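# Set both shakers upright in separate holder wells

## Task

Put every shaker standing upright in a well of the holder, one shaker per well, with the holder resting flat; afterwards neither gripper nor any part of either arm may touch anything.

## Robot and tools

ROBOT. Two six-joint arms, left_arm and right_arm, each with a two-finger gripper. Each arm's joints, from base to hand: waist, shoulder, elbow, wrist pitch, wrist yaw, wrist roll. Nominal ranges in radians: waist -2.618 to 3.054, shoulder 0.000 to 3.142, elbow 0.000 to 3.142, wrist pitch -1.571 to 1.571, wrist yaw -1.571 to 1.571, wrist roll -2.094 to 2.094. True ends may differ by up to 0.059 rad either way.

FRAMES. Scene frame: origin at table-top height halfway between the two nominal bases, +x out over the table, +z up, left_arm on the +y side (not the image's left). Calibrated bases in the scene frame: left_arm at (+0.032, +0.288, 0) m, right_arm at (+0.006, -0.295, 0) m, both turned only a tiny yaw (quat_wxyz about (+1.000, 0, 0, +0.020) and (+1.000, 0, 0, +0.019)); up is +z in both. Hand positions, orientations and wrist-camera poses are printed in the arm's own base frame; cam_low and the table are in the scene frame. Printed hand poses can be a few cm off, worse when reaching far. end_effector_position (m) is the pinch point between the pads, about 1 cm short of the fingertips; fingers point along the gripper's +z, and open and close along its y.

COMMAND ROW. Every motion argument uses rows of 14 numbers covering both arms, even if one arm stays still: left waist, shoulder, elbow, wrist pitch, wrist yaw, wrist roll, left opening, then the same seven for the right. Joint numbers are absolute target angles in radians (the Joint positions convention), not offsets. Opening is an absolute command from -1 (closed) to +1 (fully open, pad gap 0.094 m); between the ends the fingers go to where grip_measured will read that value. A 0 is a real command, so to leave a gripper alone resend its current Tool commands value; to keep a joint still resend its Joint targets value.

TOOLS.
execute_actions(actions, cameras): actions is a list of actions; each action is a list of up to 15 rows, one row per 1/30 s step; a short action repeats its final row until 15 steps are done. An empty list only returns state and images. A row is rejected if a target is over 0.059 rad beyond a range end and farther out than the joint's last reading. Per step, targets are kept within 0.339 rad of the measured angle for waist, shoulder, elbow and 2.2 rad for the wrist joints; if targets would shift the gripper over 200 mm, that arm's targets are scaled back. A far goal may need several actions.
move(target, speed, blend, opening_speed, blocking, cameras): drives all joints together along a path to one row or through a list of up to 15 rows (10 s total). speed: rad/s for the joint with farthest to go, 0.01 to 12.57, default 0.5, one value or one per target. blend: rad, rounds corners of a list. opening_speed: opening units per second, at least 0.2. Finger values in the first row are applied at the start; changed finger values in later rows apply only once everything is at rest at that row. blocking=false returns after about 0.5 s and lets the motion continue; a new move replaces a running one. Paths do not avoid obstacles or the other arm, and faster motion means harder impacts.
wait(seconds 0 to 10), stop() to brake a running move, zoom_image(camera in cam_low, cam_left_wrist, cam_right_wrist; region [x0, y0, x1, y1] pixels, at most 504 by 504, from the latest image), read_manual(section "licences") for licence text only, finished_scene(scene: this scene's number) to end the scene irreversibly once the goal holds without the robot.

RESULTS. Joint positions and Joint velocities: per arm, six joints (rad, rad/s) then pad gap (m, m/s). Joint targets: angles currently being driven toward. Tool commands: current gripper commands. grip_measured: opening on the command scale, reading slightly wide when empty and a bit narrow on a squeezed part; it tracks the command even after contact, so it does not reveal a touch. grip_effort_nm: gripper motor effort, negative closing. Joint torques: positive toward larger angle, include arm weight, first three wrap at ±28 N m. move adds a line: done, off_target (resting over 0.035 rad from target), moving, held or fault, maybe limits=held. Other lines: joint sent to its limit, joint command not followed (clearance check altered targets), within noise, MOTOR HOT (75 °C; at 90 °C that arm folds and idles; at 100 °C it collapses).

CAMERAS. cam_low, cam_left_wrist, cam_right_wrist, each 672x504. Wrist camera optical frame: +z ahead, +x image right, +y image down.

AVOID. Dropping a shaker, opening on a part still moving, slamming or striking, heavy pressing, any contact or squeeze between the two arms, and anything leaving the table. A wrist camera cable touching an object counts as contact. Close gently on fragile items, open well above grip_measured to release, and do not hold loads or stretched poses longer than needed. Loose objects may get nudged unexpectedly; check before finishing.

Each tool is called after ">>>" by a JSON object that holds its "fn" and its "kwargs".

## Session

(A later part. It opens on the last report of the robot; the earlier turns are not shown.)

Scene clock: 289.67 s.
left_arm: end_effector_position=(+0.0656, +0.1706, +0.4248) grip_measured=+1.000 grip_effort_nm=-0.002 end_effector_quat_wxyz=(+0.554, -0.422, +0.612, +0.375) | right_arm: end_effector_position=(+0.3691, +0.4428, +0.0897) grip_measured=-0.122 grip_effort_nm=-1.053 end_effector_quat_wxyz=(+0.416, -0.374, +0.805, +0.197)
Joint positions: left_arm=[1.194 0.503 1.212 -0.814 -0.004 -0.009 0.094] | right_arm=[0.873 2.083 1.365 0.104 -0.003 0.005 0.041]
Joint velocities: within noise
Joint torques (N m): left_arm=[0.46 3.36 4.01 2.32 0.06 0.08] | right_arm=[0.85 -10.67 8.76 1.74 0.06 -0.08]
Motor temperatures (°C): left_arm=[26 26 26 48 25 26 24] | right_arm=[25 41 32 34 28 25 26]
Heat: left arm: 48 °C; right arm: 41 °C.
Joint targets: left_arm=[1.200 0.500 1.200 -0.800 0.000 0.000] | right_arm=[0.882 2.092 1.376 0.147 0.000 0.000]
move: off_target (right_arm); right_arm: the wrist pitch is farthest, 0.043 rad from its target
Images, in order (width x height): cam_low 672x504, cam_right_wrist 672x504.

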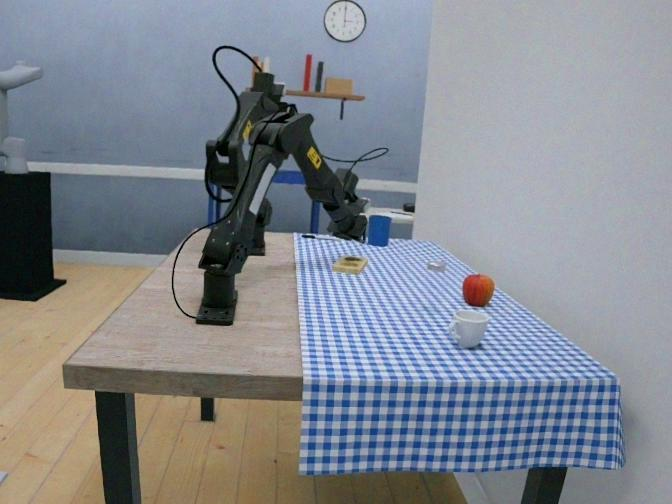

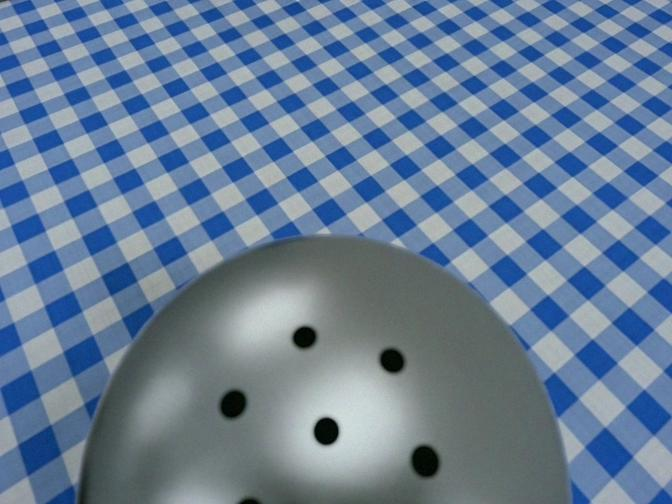

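>>> {"fn": "move", "kwargs": {"target": [1.2,0.5,1.2,-0.8,0,0,1,0.884,2.147,1.343,0.22,0,0,-0.3], "speed": 0.12, "cameras": ["cam_right_wrist"]}}

>>> {"fn": "zoom_image", "kwargs": {"camera": "cam_right_wrist", "region": [84, 0, 584, 300]}}

Scene clock: 296.40 s.
left_arm: end_effector_position=(+0.0656, +0.1706, +0.4248) grip_measured=+1.000 grip_effort_nm=0.002 end_effector_quat_wxyz=(+0.554, -0.422, +0.612, +0.375) | right_arm: end_effector_position=(+0.3741, +0.4513, +0.0857) grip_measured=-0.122 grip_effort_nm=-1.053 end_effector_quat_wxyz=(+0.437, -0.370, +0.793, +0.208)
Joint positions: left_arm=[1.194 0.503 1.212 -0.814 -0.004 -0.009 0.094] | right_arm=[0.876 2.118 1.354 0.203 -0.003 0.005 0.041]
Joint velocities: within noise
Joint torques (N m): left_arm=[0.49 3.36 4 2.32 0.06 0.07] | right_arm=[0.79 -9.42 6.67 1.52 0.06 -0.08]
Motor temperatures (°C): left_arm=[26 26 26 48 25 26 24] | right_arm=[25 42 32 35 28 25 26]
Heat: left arm: 48 °C; right arm: 42 °C.
Joint targets: left_arm=[1.200 0.500 1.200 -0.800 0.000 0.000] | right_arm=[0.884 2.147 1.343 0.220 0.000 0.000]
move: done
Images, in order (width x height): cam_right_wrist 672x504.

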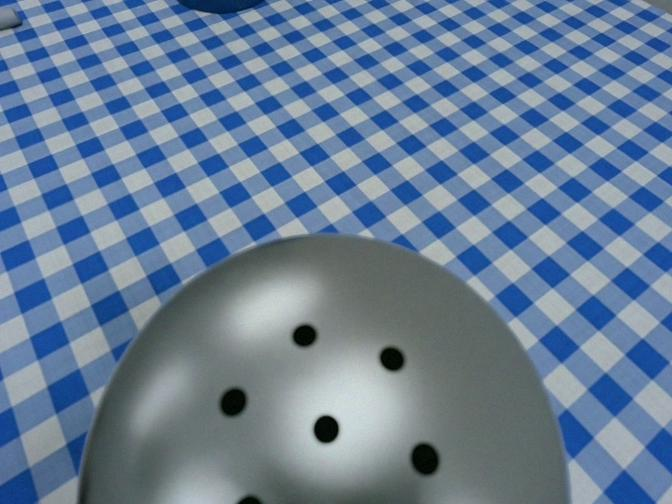

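Scaled by 1.008 from the camera's 672x504 image, which has a finer 960x720 frame.

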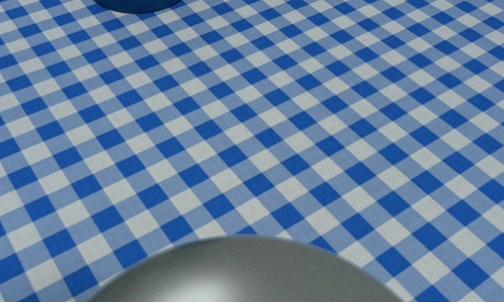

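>>> {"fn": "zoom_image", "kwargs": {"camera": "cam_low", "region": [410, 245, 470, 305]}}

>>> {"fn": "zoom_image", "kwargs": {"camera": "cam_low", "region": [325, 225, 385, 285]}}

This scene's latest camera images include none from cam_low. They are from: cam_right_wrist. cam_low's image comes with the result of a call that names it in "cameras".

This scene's latest camera images include none from cam_low. They are from: cam_right_wrist. cam_low's image comes with the result of a call that names it in "cameras".

>>> {"fn": "wait", "kwargs": {"seconds": 0}}

>>> {"fn": "zoom_image", "kwargs": {"camera": "cam_low", "region": [400, 245, 500, 355]}}

>>> {"fn": "zoom_image", "kwargs": {"camera": "cam_low", "region": [325, 225, 385, 285]}}

Scene clock: 319.10 s.
left_arm: end_effector_position=(+0.0656, +0.1706, +0.4248) grip_measured=+1.000 grip_effort_nm=-0.007 end_effector_quat_wxyz=(+0.554, -0.422, +0.612, +0.375) | right_arm: end_effector_position=(+0.3741, +0.4513, +0.0856) grip_measured=-0.122 grip_effort_nm=-1.062 end_effector_quat_wxyz=(+0.437, -0.370, +0.793, +0.208)
Joint positions: left_arm=[1.194 0.503 1.212 -0.814 -0.004 -0.009 0.094] | right_arm=[0.876 2.118 1.354 0.204 -0.003 0.005 0.041]
Joint velocities: within noise
Joint torques (N m): left_arm=[0.47 3.36 4.03 2.32 0.06 0.08] | right_arm=[0.79 -9.43 6.67 1.51 0.06 -0.08]
Motor temperatures (°C): left_arm=[26 26 26 48 25 26 24] | right_arm=[25 39 32 35 28 25 26]
Heat: left arm: 48 °C; right arm: 39 °C.
Joint targets: left_arm=[1.200 0.500 1.200 -0.800 0.000 0.000] | right_arm=[0.884 2.147 1.343 0.220 0.000 0.000]
Tool commands: left_gripper/opening=+1.0 right_gripper/opening=-0.3

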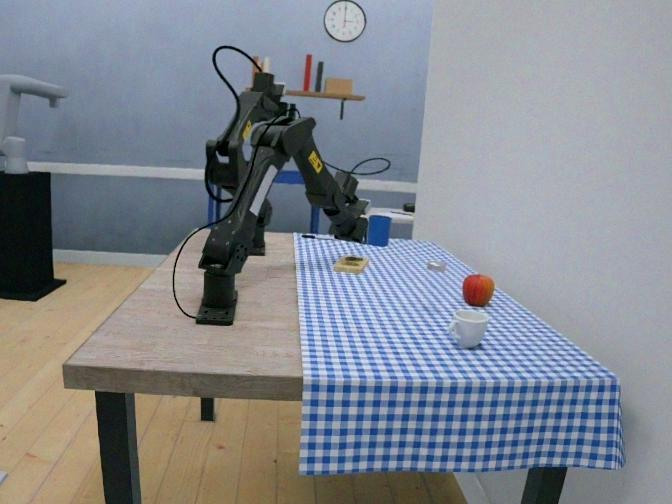

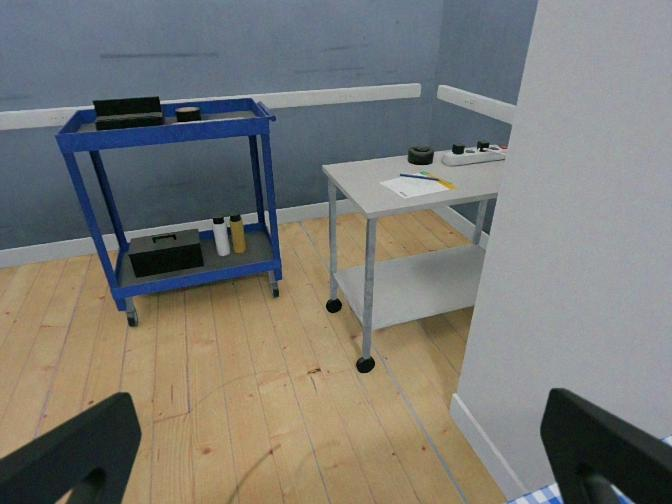

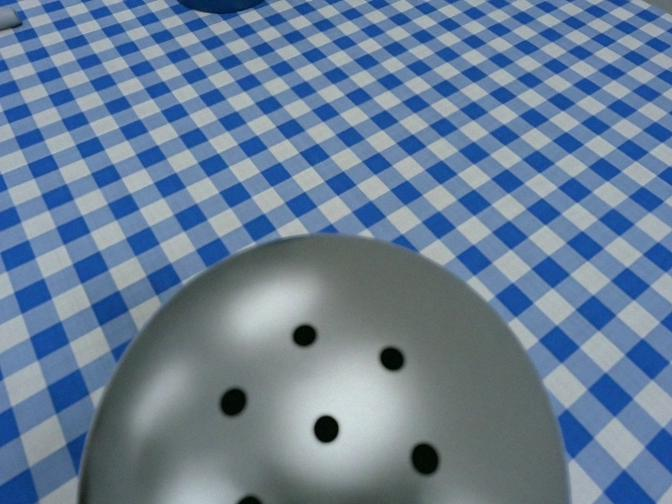

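Scaled by 4.582 from the camera's 672x504 image, which has a finer 960x720 frame.

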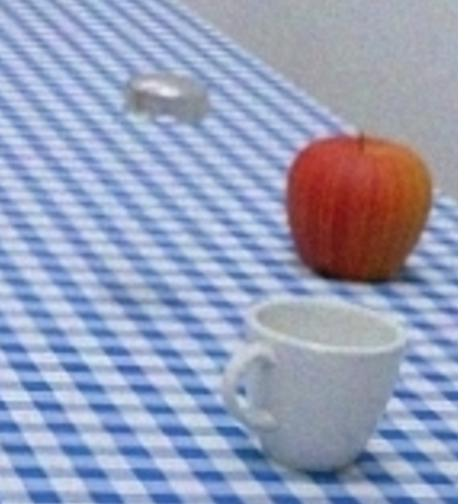

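Scaled by 8.400 from the camera's 672x504 image, which has a finer 960x720 frame.

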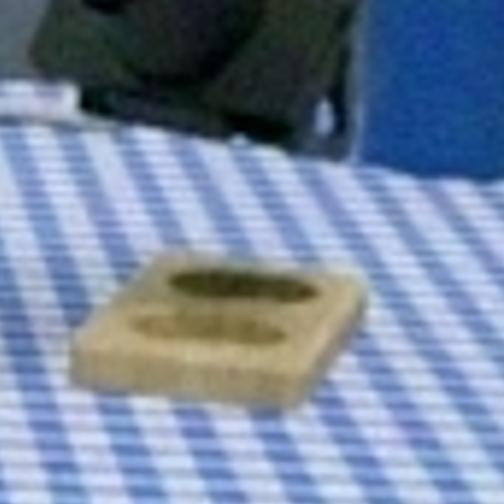

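>>> {"fn": "move", "kwargs": {"target": [[1.2,0.5,1.2,-0.8,0,0,1,0.876,2.11,1.366,0.1,0,0,-0.3],[1.2,0.5,1.2,-0.8,0,0,1,0.876,2.11,1.366,0.15,0,0,-0.3]], "speed": 0.15, "cameras": ["cam_low"]}}

>>> {"fn": "zoom_image", "kwargs": {"camera": "cam_low", "region": [325, 225, 385, 285]}}

Scene clock: 347.40 s.
left_arm: end_effector_position=(+0.0656, +0.1706, +0.4248) grip_measured=+1.000 grip_effort_nm=-0.002 end_effector_quat_wxyz=(+0.554, -0.422, +0.612, +0.375) | right_arm: end_effector_position=(+0.3736, +0.4506, +0.0844) grip_measured=-0.122 grip_effort_nm=-1.053 end_effector_quat_wxyz=(+0.433, -0.371, +0.796, +0.205)
Joint positions: left_arm=[1.194 0.503 1.212 -0.814 -0.004 -0.009 0.094] | right_arm=[0.876 2.118 1.359 0.187 -0.003 0.005 0.041]
Joint velocities: within noise
Joint torques (N m): left_arm=[0.47 3.36 4.04 2.32 0.06 0.07] | right_arm=[0.03 -12.18 8.25 1 0.05 -0.08]
Motor temperatures (°C): left_arm=[26 26 26 49 25 26 24] | right_arm=[25 38 32 35 28 25 26]
Heat: left arm: 49 °C; right arm: 38 °C.
Joint targets: left_arm=[1.200 0.500 1.200 -0.800 0.000 0.000] | right_arm=[0.876 2.110 1.366 0.150 0.000 0.000]
move: off_target (right_arm); right_arm: the wrist pitch is farthest, 0.037 rad from its target
Images, in order (width x height): cam_low 672x504.

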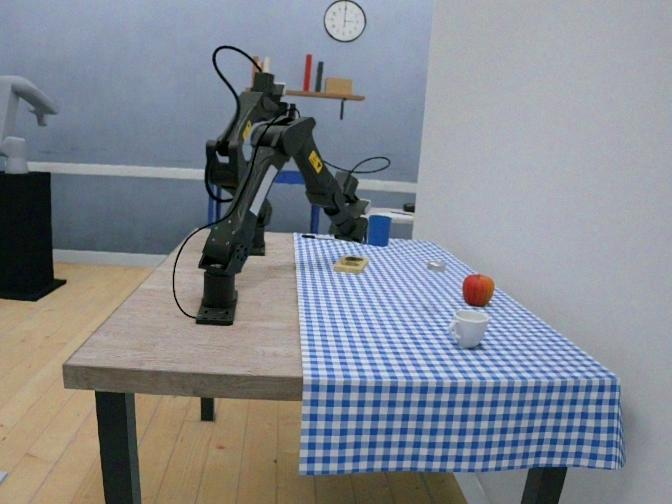

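Scaled by 8.400 from the camera's 672x504 image, which has a finer 960x720 frame.

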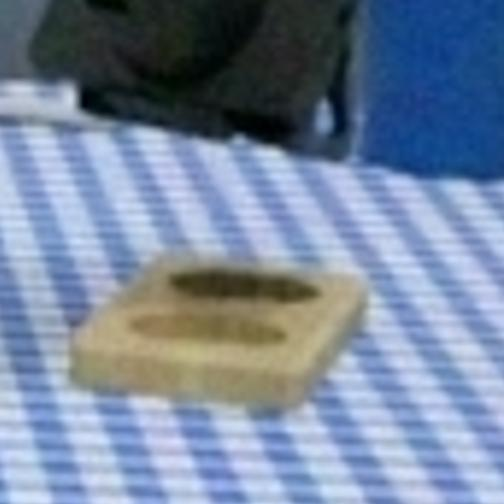

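>>> {"fn": "move", "kwargs": {"target": [[1.2,0.5,1.2,-0.8,0,0,1,0.876,2.04,1.40,0.05,0,0,-0.3],[1.2,0.5,1.2,-0.8,0,0,1,0.876,2.139,1.445,0.13,0,0,-0.3],[1.2,0.5,1.2,-0.8,0,0,1,0.876,2.18,1.412,0.205,0,0,-0.3]], "speed": 0.2, "cameras": ["cam_low","cam_right_wrist"]}}

>>> {"fn": "zoom_image", "kwargs": {"camera": "cam_low", "region": [325, 225, 385, 285]}}

Scene clock: 367.30 s.
left_arm: end_effector_position=(+0.0656, +0.1706, +0.4248) grip_measured=+1.000 grip_effort_nm=0.002 end_effector_quat_wxyz=(+0.554, -0.422, +0.612, +0.375) | right_arm: end_effector_position=(+0.3813, +0.4599, +0.0864) grip_measured=-0.122 grip_effort_nm=-1.057 end_effector_quat_wxyz=(+0.438, -0.370, +0.793, +0.208)
Joint positions: left_arm=[1.194 0.503 1.212 -0.814 -0.004 -0.009 0.094] | right_arm=[0.876 2.154 1.414 0.18 -0.003 0.005 0.041]
Joint velocities: within noise
Joint torques (N m): left_arm=[0.47 3.37 4.01 2.31 0.06 0.07] | right_arm=[0.03 -9.96 7.49 1.59 0.06 -0.08]
Motor temperatures (°C): left_arm=[26 26 26 49 25 26 24] | right_arm=[25 39 32 35 28 25 26]
Heat: left arm: 49 °C; right arm: 39 °C.
Joint targets: left_arm=[1.200 0.500 1.200 -0.800 0.000 0.000] | right_arm=[0.876 2.180 1.412 0.205 0.000 0.000]
move: done
Images, in order (width x height): cam_low 672x504, cam_right_wrist 672x504.

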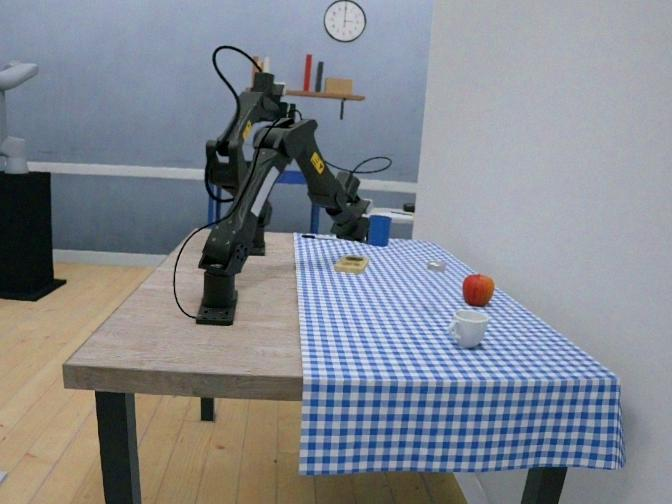

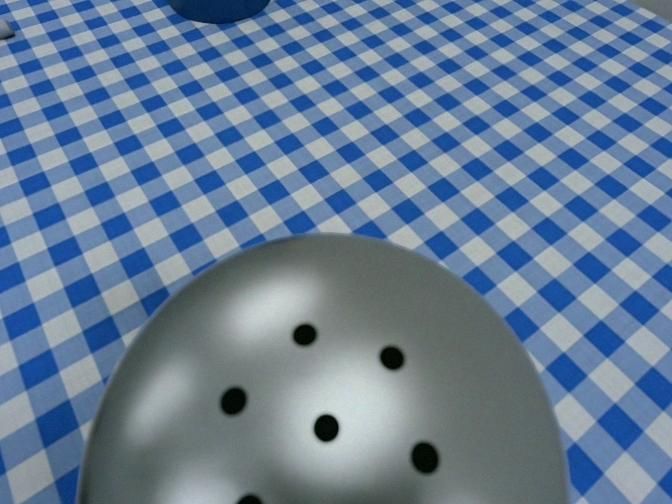

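Scaled by 8.400 from the camera's 672x504 image, which has a finer 960x720 frame.

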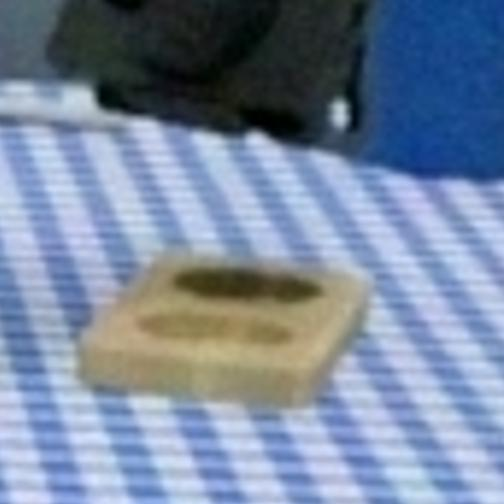

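>>> {"fn": "move", "kwargs": {"target": [[1.2,0.5,1.2,-0.8,0,0,1,0.876,2.02,1.42,0.05,0,0,-0.3],[1.2,0.5,1.2,-0.8,0,0,1,0.856,2.03,1.405,0.08,0,0,-0.3],[1.2,0.5,1.2,-0.8,0,0,1,0.856,2.104,1.395,0.144,0,0,-0.3],[1.2,0.5,1.2,-0.8,0,0,1,0.856,2.148,1.36,0.226,0,0,-0.3]], "speed": 0.2, "cameras": ["cam_low","cam_right_wrist"]}}

>>> {"fn": "zoom_image", "kwargs": {"camera": "cam_low", "region": [325, 225, 385, 285]}}

Scene clock: 391.93 s.
left_arm: end_effector_position=(+0.0656, +0.1706, +0.4248) grip_measured=+1.000 grip_effort_nm=-0.002 end_effector_quat_wxyz=(+0.554, -0.422, +0.612, +0.375) | right_arm: end_effector_position=(+0.3824, +0.4474, +0.0863) grip_measured=-0.122 grip_effort_nm=-1.053 end_effector_quat_wxyz=(+0.439, -0.364, +0.796, +0.204)
Joint positions: left_arm=[1.194 0.503 1.212 -0.814 -0.004 -0.009 0.094] | right_arm=[0.861 2.125 1.368 0.196 -0.003 0.005 0.041]
Joint velocities: within noise
Joint torques (N m): left_arm=[0.44 3.36 4 2.32 0.05 0.07] | right_arm=[-0.46 -9.95 6.94 1.63 0.05 -0.08]
Motor temperatures (°C): left_arm=[26 26 26 49 25 26 24] | right_arm=[25 41 31 35 28 25 26]
Heat: left arm: 49 °C; right arm: 41 °C.
Joint targets: left_arm=[1.200 0.500 1.200 -0.800 0.000 0.000] | right_arm=[0.856 2.148 1.360 0.226 0.000 0.000]
move: done
Images, in order (width x height): cam_low 672x504, cam_right_wrist 672x504.

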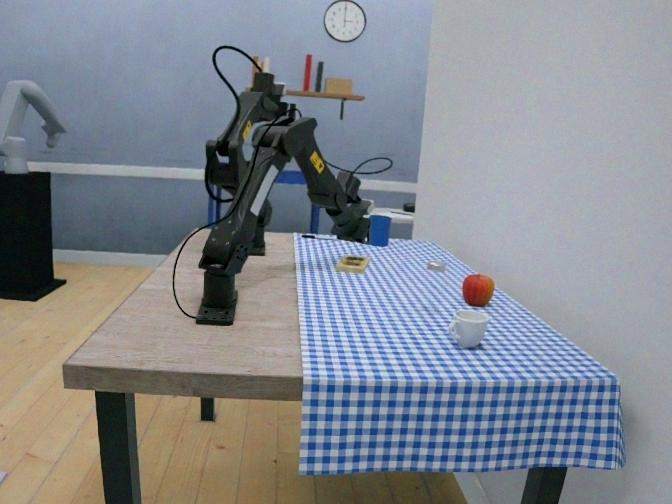

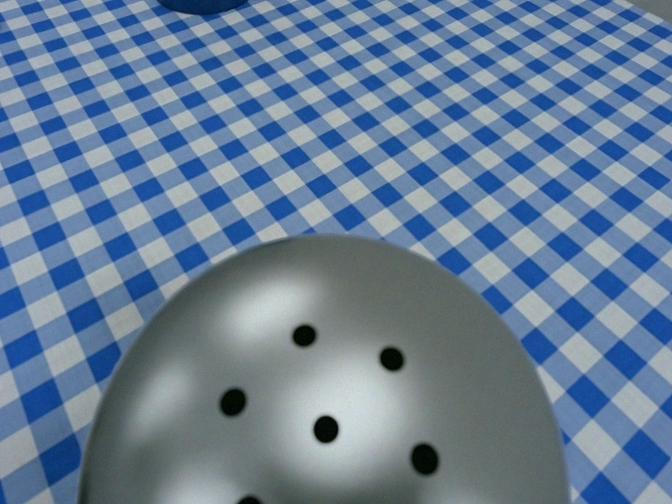

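Scaled by 8.400 from the camera's 672x504 image, which has a finer 960x720 frame.

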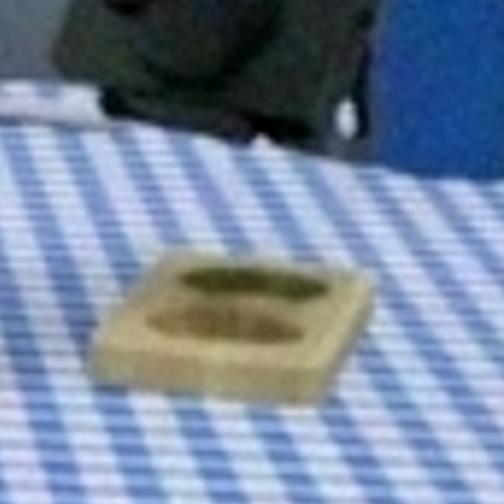

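>>> {"fn": "move", "kwargs": {"target": [[1.2,0.5,1.2,-0.8,0,0,1,0.856,2.02,1.40,0.05,0,0,-0.3],[1.2,0.5,1.2,-0.8,0,0,1,0.69,2.02,1.39,0.05,0,0,-0.3],[1.2,0.5,1.2,-0.8,0,0,1,0.69,2.104,1.395,0.144,0,0,-0.3],[1.2,0.5,1.2,-0.8,0,0,1,0.69,2.15,1.36,0.226,0,0,-0.3]], "speed": [0.3,0.4,0.3,0.12], "cameras": ["cam_low","cam_right_wrist"]}}

>>> {"fn": "zoom_image", "kwargs": {"camera": "cam_low", "region": [325, 215, 405, 295]}}

Scene clock: 410.13 s.
left_arm: end_effector_position=(+0.0656, +0.1706, +0.4248) grip_measured=+1.000 grip_effort_nm=-0.002 end_effector_quat_wxyz=(+0.554, -0.422, +0.612, +0.375) | right_arm: end_effector_position=(+0.4534, +0.3700, +0.0756) grip_measured=-0.122 grip_effort_nm=-1.057 end_effector_quat_wxyz=(+0.444, -0.293, +0.832, +0.157)
Joint positions: left_arm=[1.194 0.503 1.212 -0.814 -0.004 -0.009 0.094] | right_arm=[0.684 2.135 1.363 0.183 0.005 0.005 0.041]
Joint velocities: within noise
Joint torques (N m): left_arm=[0.44 3.38 4.04 2.32 0.06 0.07] | right_arm=[0.57 -10.58 7.28 1.78 -0.03 -0.08]
Motor temperatures (°C): left_arm=[26 26 26 50 25 26 24] | right_arm=[25 41 31 36 28 25 26]
Heat: left arm: 50 °C; right arm: 41 °C.
Joint targets: left_arm=[1.200 0.500 1.200 -0.800 0.000 0.000] | right_arm=[0.690 2.150 1.360 0.226 0.000 0.000]
move: off_target (right_arm); right_arm: the wrist pitch is farthest, 0.043 rad from its target
Images, in order (width x height): cam_low 672x504, cam_right_wrist 672x504.

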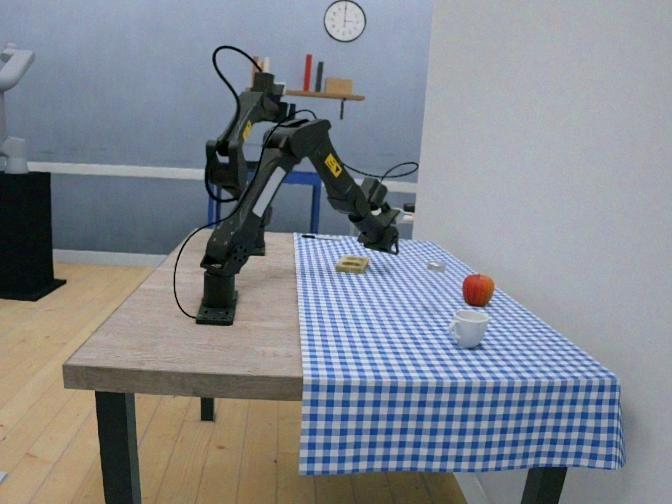

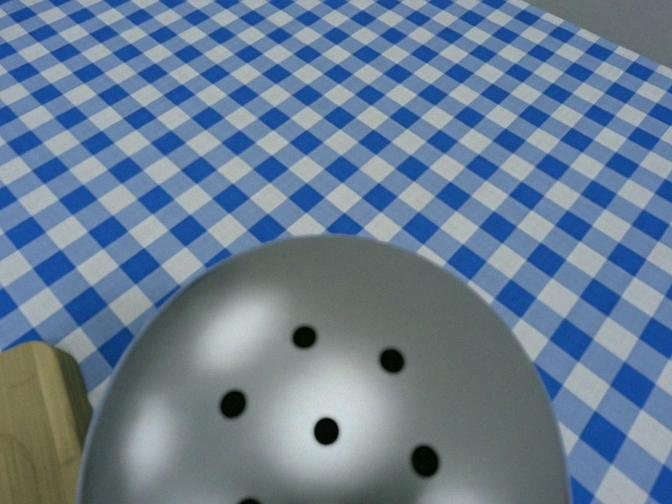

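Scaled by 6.300 from the camera's 672x504 image, which has a finer 960x720 frame.

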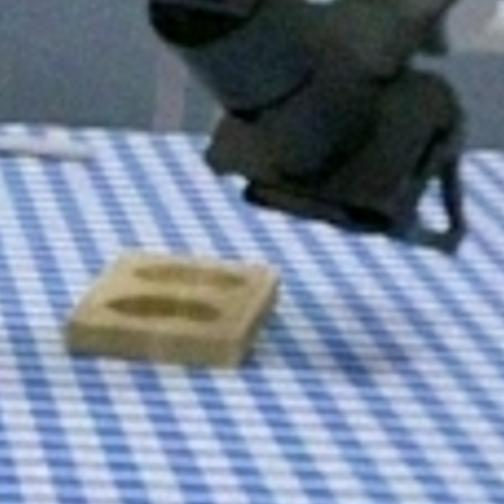

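>>> {"fn": "move", "kwargs": {"target": [1.2,0.5,1.2,-0.8,0,0,1,0.69,2.17,1.35,0.25,0,0,-0.3], "speed": 0.12, "cameras": []}}

Scene clock: 415.63 s.
left_arm: end_effector_position=(+0.0656, +0.1706, +0.4248) grip_measured=+1.000 grip_effort_nm=0.002 end_effector_quat_wxyz=(+0.554, -0.422, +0.612, +0.375) | right_arm: end_effector_position=(+0.4551, +0.3714, +0.0714) grip_measured=-0.122 grip_effort_nm=-1.053 end_effector_quat_wxyz=(+0.449, -0.292, +0.830, +0.159)
Joint positions: left_arm=[1.194 0.503 1.212 -0.814 -0.004 -0.009 0.094] | right_arm=[0.684 2.15 1.358 0.214 0.005 0.005 0.041]
Joint velocities: within noise
Joint torques (N m): left_arm=[0.44 3.36 4.03 2.32 0.06 0.07] | right_arm=[0.55 -10.24 6.78 1.67 -0.03 -0.07]
Motor temperatures (°C): left_arm=[26 26 26 50 25 26 24] | right_arm=[25 40 31 36 28 25 26]
Heat: left arm: 50 °C; right arm: 40 °C.
Joint targets: left_arm=[1.200 0.500 1.200 -0.800 0.000 0.000] | right_arm=[0.690 2.170 1.350 0.250 0.000 0.000]
move: off_target (right_arm); right_arm: the wrist pitch is farthest, 0.036 rad from its target
No camera images: "cameras" was empty.

>>> {"fn": "move", "kwargs": {"target": [1.2,0.5,1.2,-0.8,0,0,1,0.69,2.185,1.35,0.25,0,0,-0.3], "speed": 0.12}}

>>> {"fn": "zoom_image", "kwargs": {"camera": "cam_low", "region": [325, 215, 405, 295]}}

Scene clock: 421.83 s.
left_arm: end_effector_position=(+0.0656, +0.1706, +0.4248) grip_measured=+1.000 grip_effort_nm=0.002 end_effector_quat_wxyz=(+0.554, -0.422, +0.612, +0.375) | right_arm: end_effector_position=(+0.4566, +0.3726, +0.0710) grip_measured=-0.122 grip_effort_nm=-1.062 end_effector_quat_wxyz=(+0.453, -0.291, +0.827, +0.160)
Joint positions: left_arm=[1.194 0.503 1.212 -0.814 -0.004 -0.009 0.094] | right_arm=[0.684 2.157 1.358 0.231 0.005 0.005 0.041]
Joint velocities: within noise
Joint torques (N m): left_arm=[0.44 3.34 4.01 2.32 0.06 0.08] | right_arm=[0.55 -9.69 6.76 1.53 -0.03 -0.08]
Motor temperatures (°C): left_arm=[26 26 26 50 25 26 24] | right_arm=[25 41 31 37 28 25 26]
Heat: left arm: 50 °C; right arm: 41 °C.
Joint targets: left_arm=[1.200 0.500 1.200 -0.800 0.000 0.000] | right_arm=[0.690 2.185 1.350 0.250 0.000 0.000]
move: done

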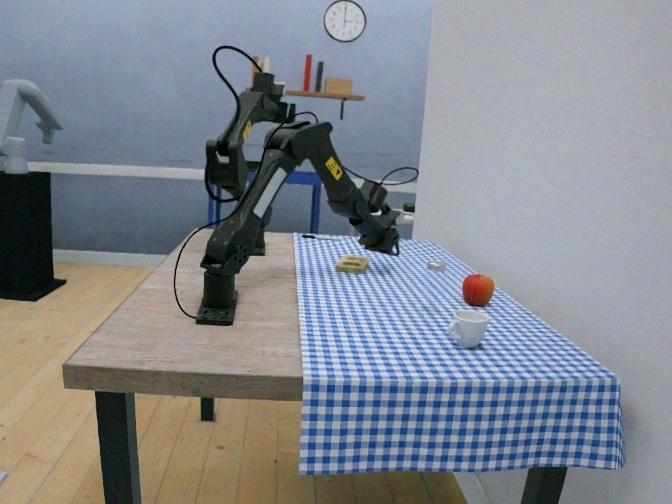

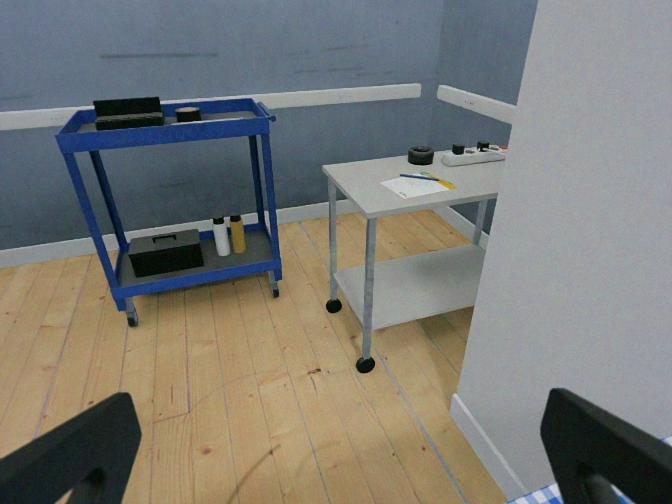

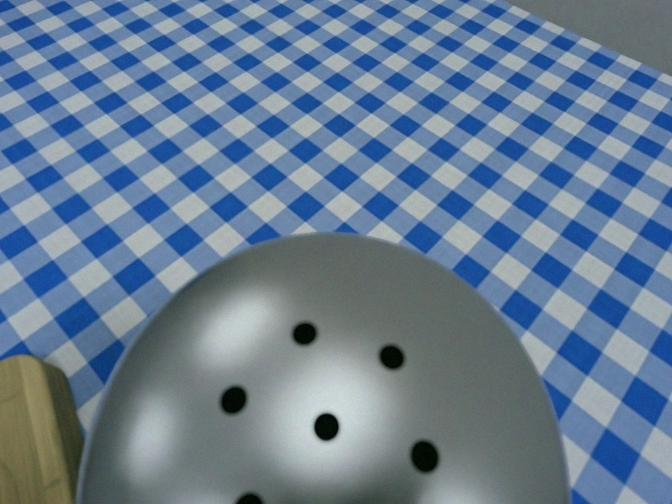

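Scaled by 6.300 from the camera's 672x504 image, which has a finer 960x720 frame.

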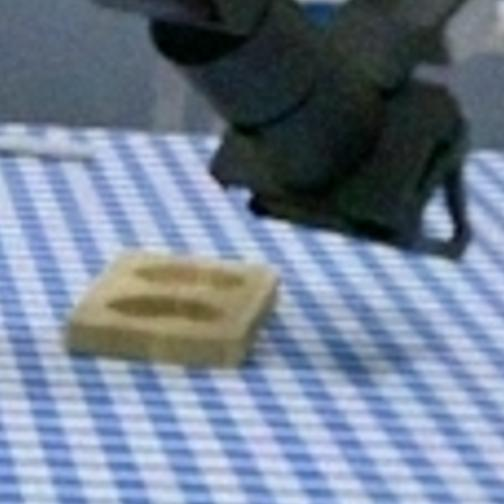

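>>> {"fn": "move", "kwargs": {"target": [[1.2,0.5,1.2,-0.8,0,0,1,0.684,2.15,1.36,0.17,0,0,-0.3],[1.2,0.5,1.2,-0.8,0,0,1,0.684,2.15,1.36,0.17,0,0,0.7]], "speed": 0.15, "opening_speed": 0.6, "cameras": ["cam_right_wrist"]}}

Scene clock: 448.83 s.
left_arm: end_effector_position=(+0.0656, +0.1706, +0.4248) grip_measured=+1.000 grip_effort_nm=-0.002 end_effector_quat_wxyz=(+0.554, -0.422, +0.612, +0.375) | right_arm: end_effector_position=(+0.4518, +0.3686, +0.0617) grip_measured=+0.699 grip_effort_nm=0.056 end_effector_quat_wxyz=(+0.434, -0.294, +0.837, +0.154)
Joint positions: left_arm=[1.194 0.503 1.212 -0.814 -0.004 -0.009 0.094] | right_arm=[0.684 2.157 1.358 0.185 0.005 0.005 0.08]
Joint velocities: within noise
Joint torques (N m): left_arm=[0.46 3.36 4.05 2.32 0.05 0.08] | right_arm=[-0.01 -12.25 7.61 1.17 -0.03 -0.08]
Motor temperatures (°C): left_arm=[26 26 26 50 25 26 24] | right_arm=[25 40 31 37 28 25 26]
Heat: left arm: 50 °C; right arm: 40 °C.
Joint targets: left_arm=[1.200 0.500 1.200 -0.800 0.000 0.000] | right_arm=[0.684 2.150 1.360 0.170 0.000 0.000]
move: done; target 2's new numbers were sent with right_arm's wrist pitch 0.056 rad from that target
Images, in order (width x height): cam_right_wrist 672x504.

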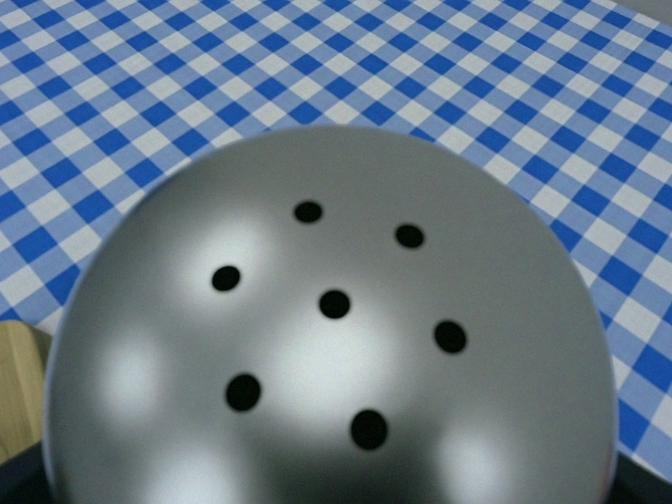

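>>> {"fn": "move", "kwargs": {"target": [[1.2,0.5,1.2,-0.8,0,0,1,0.684,2.157,1.358,0.185,0,0,1],[1.2,0.5,1.2,-0.8,0,0,1,0.684,1.85,1.19,0.12,0,0,1],[1.2,0.5,1.2,-0.8,0,0,1,0.82,1.3,0.9,-0.35,0,0,1]], "speed": [0.3,0.3,0.6], "cameras": ["cam_low","cam_right_wrist"]}}

>>> {"fn": "zoom_image", "kwargs": {"camera": "cam_low", "region": [325, 215, 405, 295]}}

Scene clock: 470.50 s.
left_arm: end_effector_position=(+0.0656, +0.1706, +0.4248) grip_measured=+1.000 grip_effort_nm=-0.002 end_effector_quat_wxyz=(+0.554, -0.422, +0.612, +0.375) | right_arm: end_effector_position=(+0.2651, +0.2808, +0.1660) grip_measured=+0.999 grip_effort_nm=0.046 end_effector_quat_wxyz=(+0.372, -0.359, +0.841, +0.159)
Joint positions: left_arm=[1.194 0.503 1.212 -0.814 -0.004 -0.009 0.094] | right_arm=[0.813 1.316 0.913 -0.335 0.004 0.005 0.094]
Joint velocities: within noise
Joint torques (N m): left_arm=[0.46 3.36 4.01 2.32 0.05 0.08] | right_arm=[0.66 -6.27 7.05 1.06 -0.02 -0.07]
Motor temperatures (°C): left_arm=[26 26 26 50 25 26 24] | right_arm=[25 41 31 36 28 25 25]
Heat: left arm: 50 °C; right arm: 41 °C.
Joint targets: left_arm=[1.200 0.500 1.200 -0.800 0.000 0.000] | right_arm=[0.820 1.300 0.900 -0.350 0.000 0.000]
move: done
Images, in order (width x height): cam_low 672x504, cam_right_wrist 672x504.

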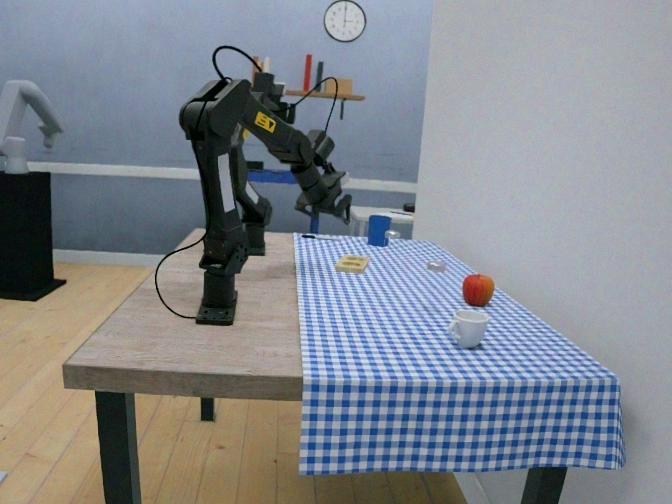

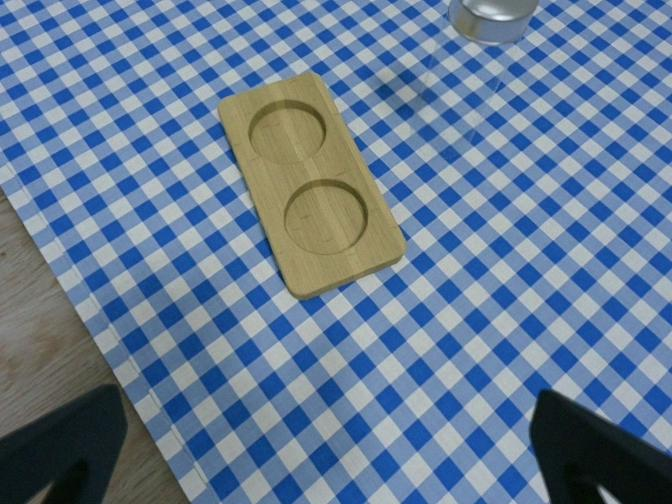

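Scaled by 6.300 from the camera's 672x504 image, which has a finer 960x720 frame.

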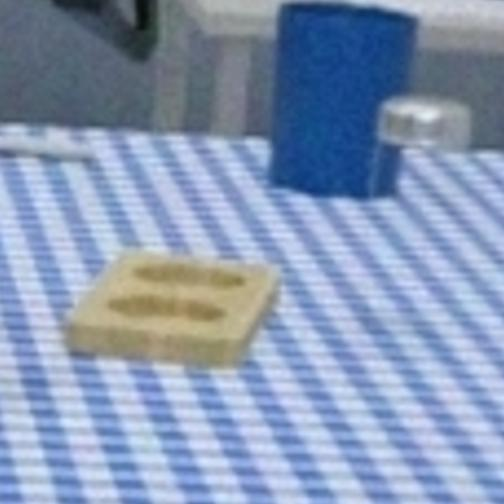

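>>> {"fn": "move", "kwargs": {"target": [1.2,0.5,1.2,-0.8,0,0,1,0.69,1.3,0.9,-0.22,0,0,1], "speed": 0.4, "cameras": ["cam_right_wrist"]}}

>>> {"fn": "zoom_image", "kwargs": {"camera": "cam_right_wrist", "region": [180, 0, 480, 240]}}

Scene clock: 511.83 s.
left_arm: end_effector_position=(+0.0656, +0.1706, +0.4248) grip_measured=+1.000 grip_effort_nm=0.002 end_effector_quat_wxyz=(+0.554, -0.422, +0.612, +0.375) | right_arm: end_effector_position=(+0.3084, +0.2580, +0.1854) grip_measured=+0.999 grip_effort_nm=0.046 end_effector_quat_wxyz=(+0.423, -0.301, +0.840, +0.154)
Joint positions: left_arm=[1.194 0.503 1.212 -0.814 -0.004 -0.009 0.094] | right_arm=[0.695 1.316 0.913 -0.234 0.002 0.005 0.094]
Joint velocities: within noise
Joint torques (N m): left_arm=[0.47 3.36 4.01 2.32 0.06 0.07] | right_arm=[-0.43 -6.37 7.16 1.39 0.01 -0.07]
Motor temperatures (°C): left_arm=[26 26 27 51 25 26 24] | right_arm=[25 37 31 34 28 25 25]
Heat: left arm: 51 °C; right arm: 37 °C.
Joint targets: left_arm=[1.200 0.500 1.200 -0.800 0.000 0.000] | right_arm=[0.690 1.300 0.900 -0.220 0.000 0.000]
move: done
Images, in order (width x height): cam_right_wrist 672x504.

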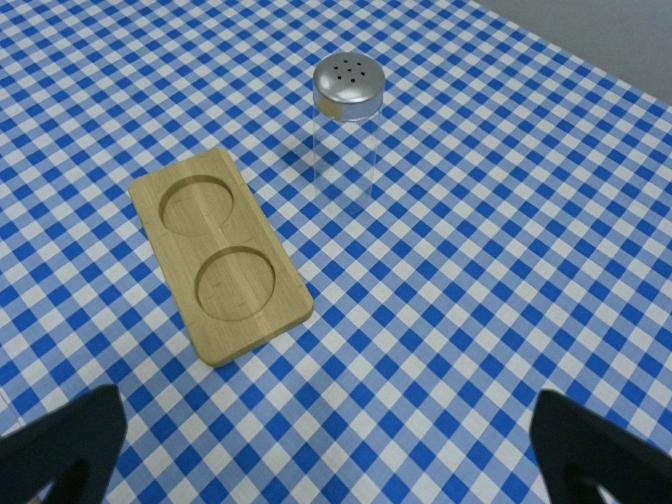

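Scaled by 1.680 from the camera's 672x504 image, which has a finer 960x720 frame.

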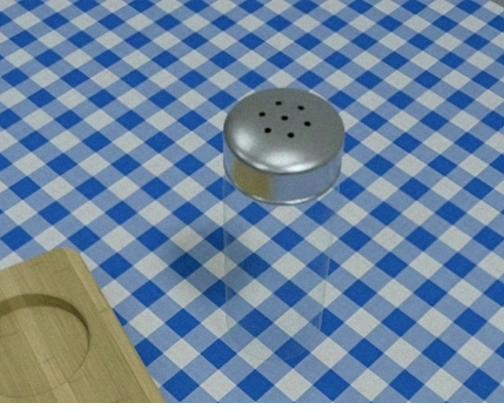

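>>> {"fn": "move", "kwargs": {"target": [[1.2,0.5,1.2,-0.8,0,0,1,0.677,1.8,1.09,0.13,0,0,1],[1.2,0.5,1.2,-0.8,0,0,1,0.677,1.99,1.225,0.195,0,0,1],[1.2,0.5,1.2,-0.8,0,0,1,0.677,2.185,1.402,0.215,0,0,1]], "speed": [0.4,0.3,0.3], "cameras": ["cam_right_wrist"]}}

Scene clock: 551.77 s.
left_arm: end_effector_position=(+0.0657, +0.1706, +0.4249) grip_measured=+1.000 grip_effort_nm=-0.002 end_effector_quat_wxyz=(+0.554, -0.422, +0.612, +0.375) | right_arm: end_effector_position=(+0.4567, +0.3739, +0.0696) grip_measured=+0.999 grip_effort_nm=0.051 end_effector_quat_wxyz=(+0.446, -0.293, +0.831, +0.160)
Joint positions: left_arm=[1.194 0.503 1.212 -0.813 -0.004 -0.009 0.094] | right_arm=[0.685 2.163 1.377 0.202 0.002 0.005 0.094]
Joint velocities: within noise
Joint torques (N m): left_arm=[0.46 3.34 4.03 2.31 0.05 0.07] | right_arm=[-0.73 -10.22 9.96 1.46 0 -0.08]
Motor temperatures (°C): left_arm=[26 26 27 51 25 26 24] | right_arm=[25 37 31 35 28 25 24]
Heat: left arm: 51 °C; right arm: 37 °C.
Joint targets: left_arm=[1.200 0.500 1.200 -0.800 0.000 0.000] | right_arm=[0.677 2.185 1.402 0.215 0.000 0.000]
move: done
Images, in order (width x height): cam_right_wrist 672x504.

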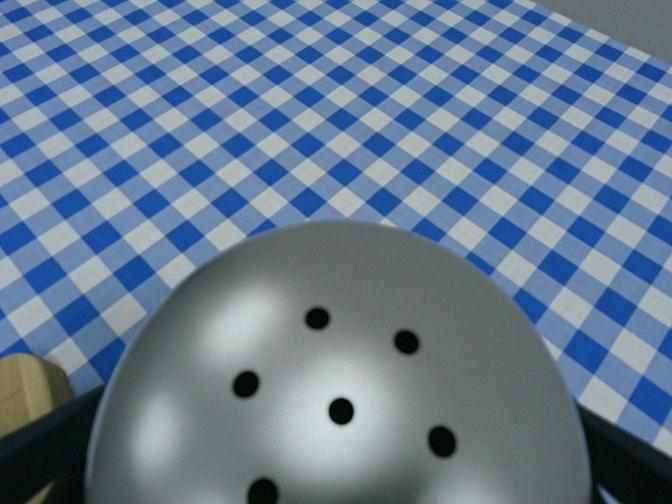

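>>> {"fn": "move", "kwargs": {"target": [1.2,0.5,1.2,-0.8,0,0,1,0.677,2.178,1.395,0.215,0,0,-0.3], "opening_speed": 0.4, "cameras": ["cam_right_wrist"]}}

Scene clock: 560.93 s.
left_arm: end_effector_position=(+0.0657, +0.1706, +0.4249) grip_measured=+1.000 grip_effort_nm=-0.002 end_effector_quat_wxyz=(+0.554, -0.422, +0.612, +0.375) | right_arm: end_effector_position=(+0.4567, +0.3741, +0.0697) grip_measured=-0.120 grip_effort_nm=-1.057 end_effector_quat_wxyz=(+0.446, -0.293, +0.830, +0.160)
Joint positions: left_arm=[1.194 0.503 1.212 -0.813 -0.004 -0.009 0.094] | right_arm=[0.685 2.163 1.377 0.203 0.001 0.005 0.041]
Joint velocities: within noise
Joint torques (N m): left_arm=[0.46 3.37 4.01 2.31 0.06 0.07] | right_arm=[-0.73 -10.74 9.26 1.45 0.01 -0.08]
Motor temperatures (°C): left_arm=[26 26 27 51 25 26 24] | right_arm=[25 38 32 35 28 25 24]
Heat: left arm: 51 °C; right arm: 38 °C.
Joint targets: left_arm=[1.200 0.500 1.200 -0.800 0.000 0.000] | right_arm=[0.677 2.178 1.395 0.215 0.000 0.000]
move: done
Images, in order (width x height): cam_right_wrist 672x504.

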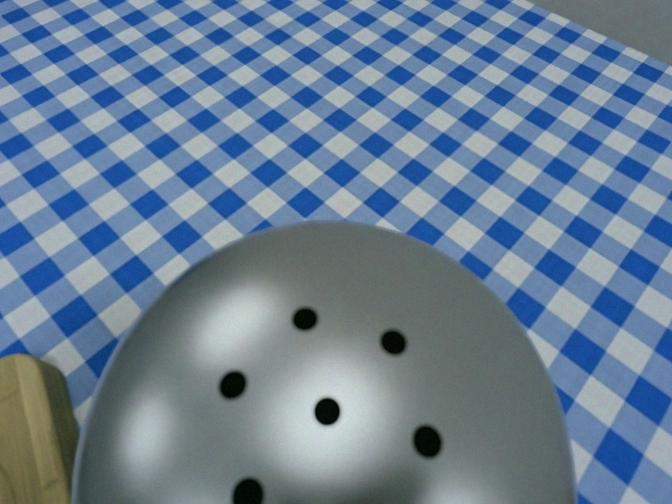

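>>> {"fn": "move", "kwargs": {"target": [[1.2,0.5,1.2,-0.8,0,0,1,0.683,2.02,1.39,0.06,0,0,-0.3],[1.2,0.5,1.2,-0.8,0,0,1,0.884,2.02,1.398,0.07,0,0,-0.3],[1.2,0.5,1.2,-0.8,0,0,1,0.884,2.088,1.351,0.182,0,0,-0.3]], "speed": [0.3,0.4,0.2], "cameras": ["cam_low","cam_right_wrist"]}}

>>> {"fn": "zoom_image", "kwargs": {"camera": "cam_low", "region": [325, 215, 405, 295]}}

Scene clock: 582.07 s.
left_arm: end_effector_position=(+0.0657, +0.1706, +0.4249) grip_measured=+1.000 grip_effort_nm=-0.002 end_effector_quat_wxyz=(+0.554, -0.422, +0.612, +0.375) | right_arm: end_effector_position=(+0.3626, +0.4506, +0.0952) grip_measured=-0.121 grip_effort_nm=-1.057 end_effector_quat_wxyz=(+0.426, -0.378, +0.796, +0.207)
Joint positions: left_arm=[1.194 0.503 1.212 -0.813 -0.004 -0.009 0.094] | right_arm=[0.89 2.076 1.353 0.139 -0.005 0.005 0.041]
Joint velocities: within noise
Joint torques (N m): left_arm=[0.47 3.37 4.01 2.31 0.06 0.07] | right_arm=[-0.55 -10.45 7.54 1.75 0.07 -0.08]
Motor temperatures (°C): left_arm=[26 26 27 51 25 26 24] | right_arm=[25 40 33 35 28 25 25]
Heat: left arm: 51 °C; right arm: 40 °C.
Joint targets: left_arm=[1.200 0.500 1.200 -0.800 0.000 0.000] | right_arm=[0.884 2.088 1.351 0.182 0.000 0.000]
move: off_target (right_arm); right_arm: the wrist pitch is farthest, 0.043 rad from its target
Images, in order (width x height): cam_low 672x504, cam_right_wrist 672x504.

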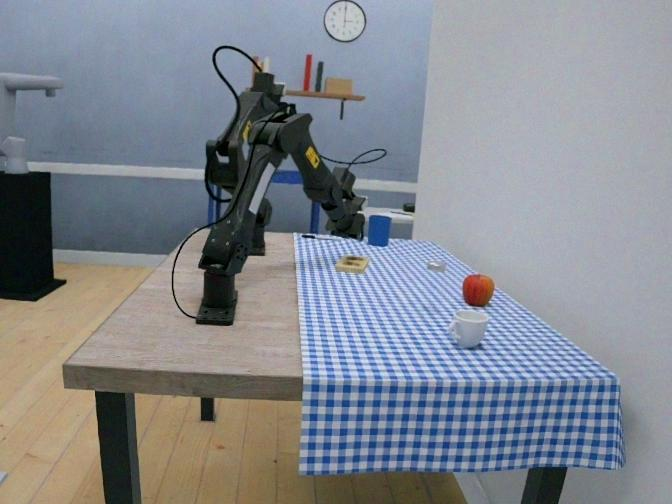

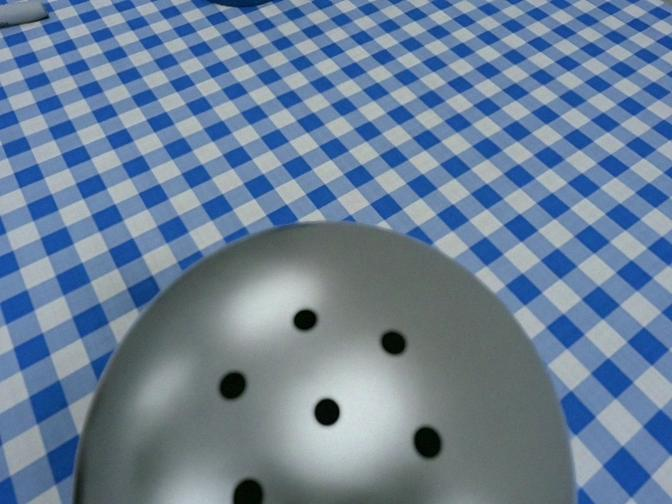

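Scaled by 6.300 from the camera's 672x504 image, which has a finer 960x720 frame.

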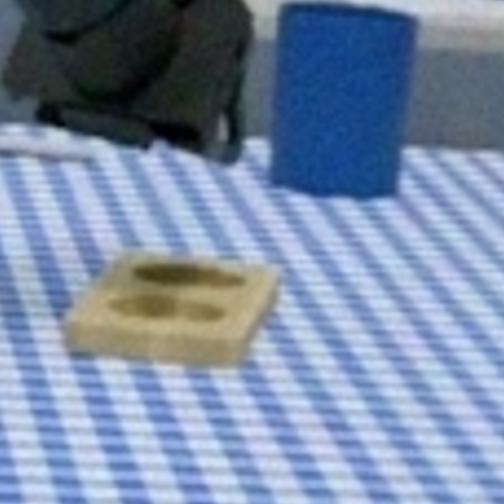

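>>> {"fn": "move", "kwargs": {"target": [[1.2,0.5,1.2,-0.8,0,0,1,0.870,2.088,1.351,0.182,0,0,-0.3],[1.2,0.5,1.2,-0.8,0,0,1,0.870,2.135,1.318,0.255,0,0,-0.3]], "speed": 0.12, "cameras": ["cam_low","cam_right_wrist"]}}

>>> {"fn": "zoom_image", "kwargs": {"camera": "cam_low", "region": [325, 215, 405, 295]}}

Scene clock: 590.73 s.
left_arm: end_effector_position=(+0.0657, +0.1706, +0.4249) grip_measured=+1.000 grip_effort_nm=-0.002 end_effector_quat_wxyz=(+0.554, -0.422, +0.612, +0.375) | right_arm: end_effector_position=(+0.3700, +0.4459, +0.0750) grip_measured=-0.121 grip_effort_nm=-1.053 end_effector_quat_wxyz=(+0.429, -0.372, +0.798, +0.204)
Joint positions: left_arm=[1.194 0.503 1.212 -0.813 -0.004 -0.009 0.094] | right_arm=[0.875 2.117 1.323 0.214 -0.004 0.005 0.041]
Joint velocities: within noise
Joint torques (N m): left_arm=[0.46 3.33 4.04 2.32 0.06 0.08] | right_arm=[-0.49 -10.17 7.06 1.77 0.07 -0.08]
Motor temperatures (°C): left_arm=[26 26 27 51 25 26 24] | right_arm=[25 42 33 36 28 25 25]
Heat: left arm: 51 °C; right arm: 42 °C.
Joint targets: left_arm=[1.200 0.500 1.200 -0.800 0.000 0.000] | right_arm=[0.870 2.135 1.318 0.255 0.000 0.000]
move: off_target (right_arm); right_arm: the wrist pitch is farthest, 0.041 rad from its target
Images, in order (width x height): cam_low 672x504, cam_right_wrist 672x504.

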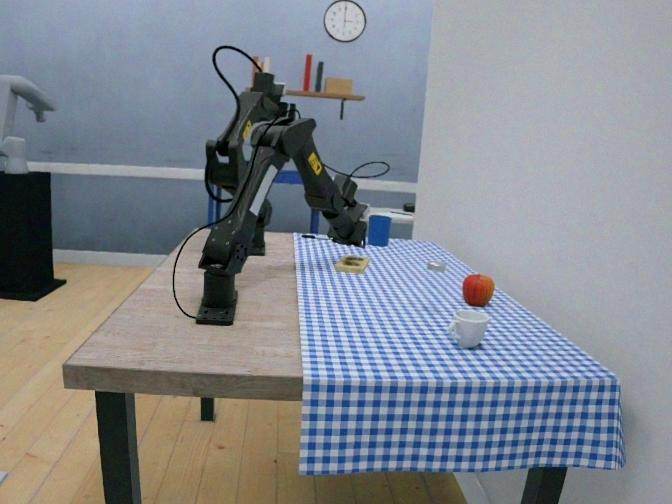

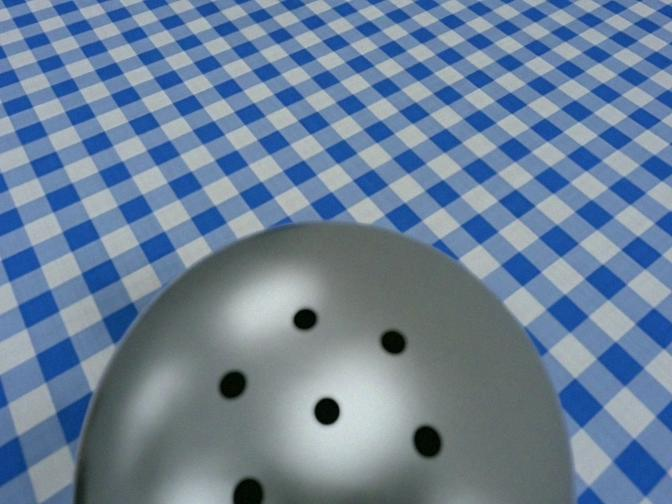

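Scaled by 6.300 from the camera's 672x504 image, which has a finer 960x720 frame.

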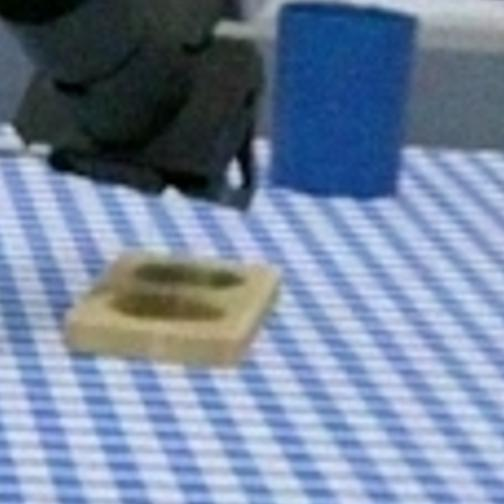

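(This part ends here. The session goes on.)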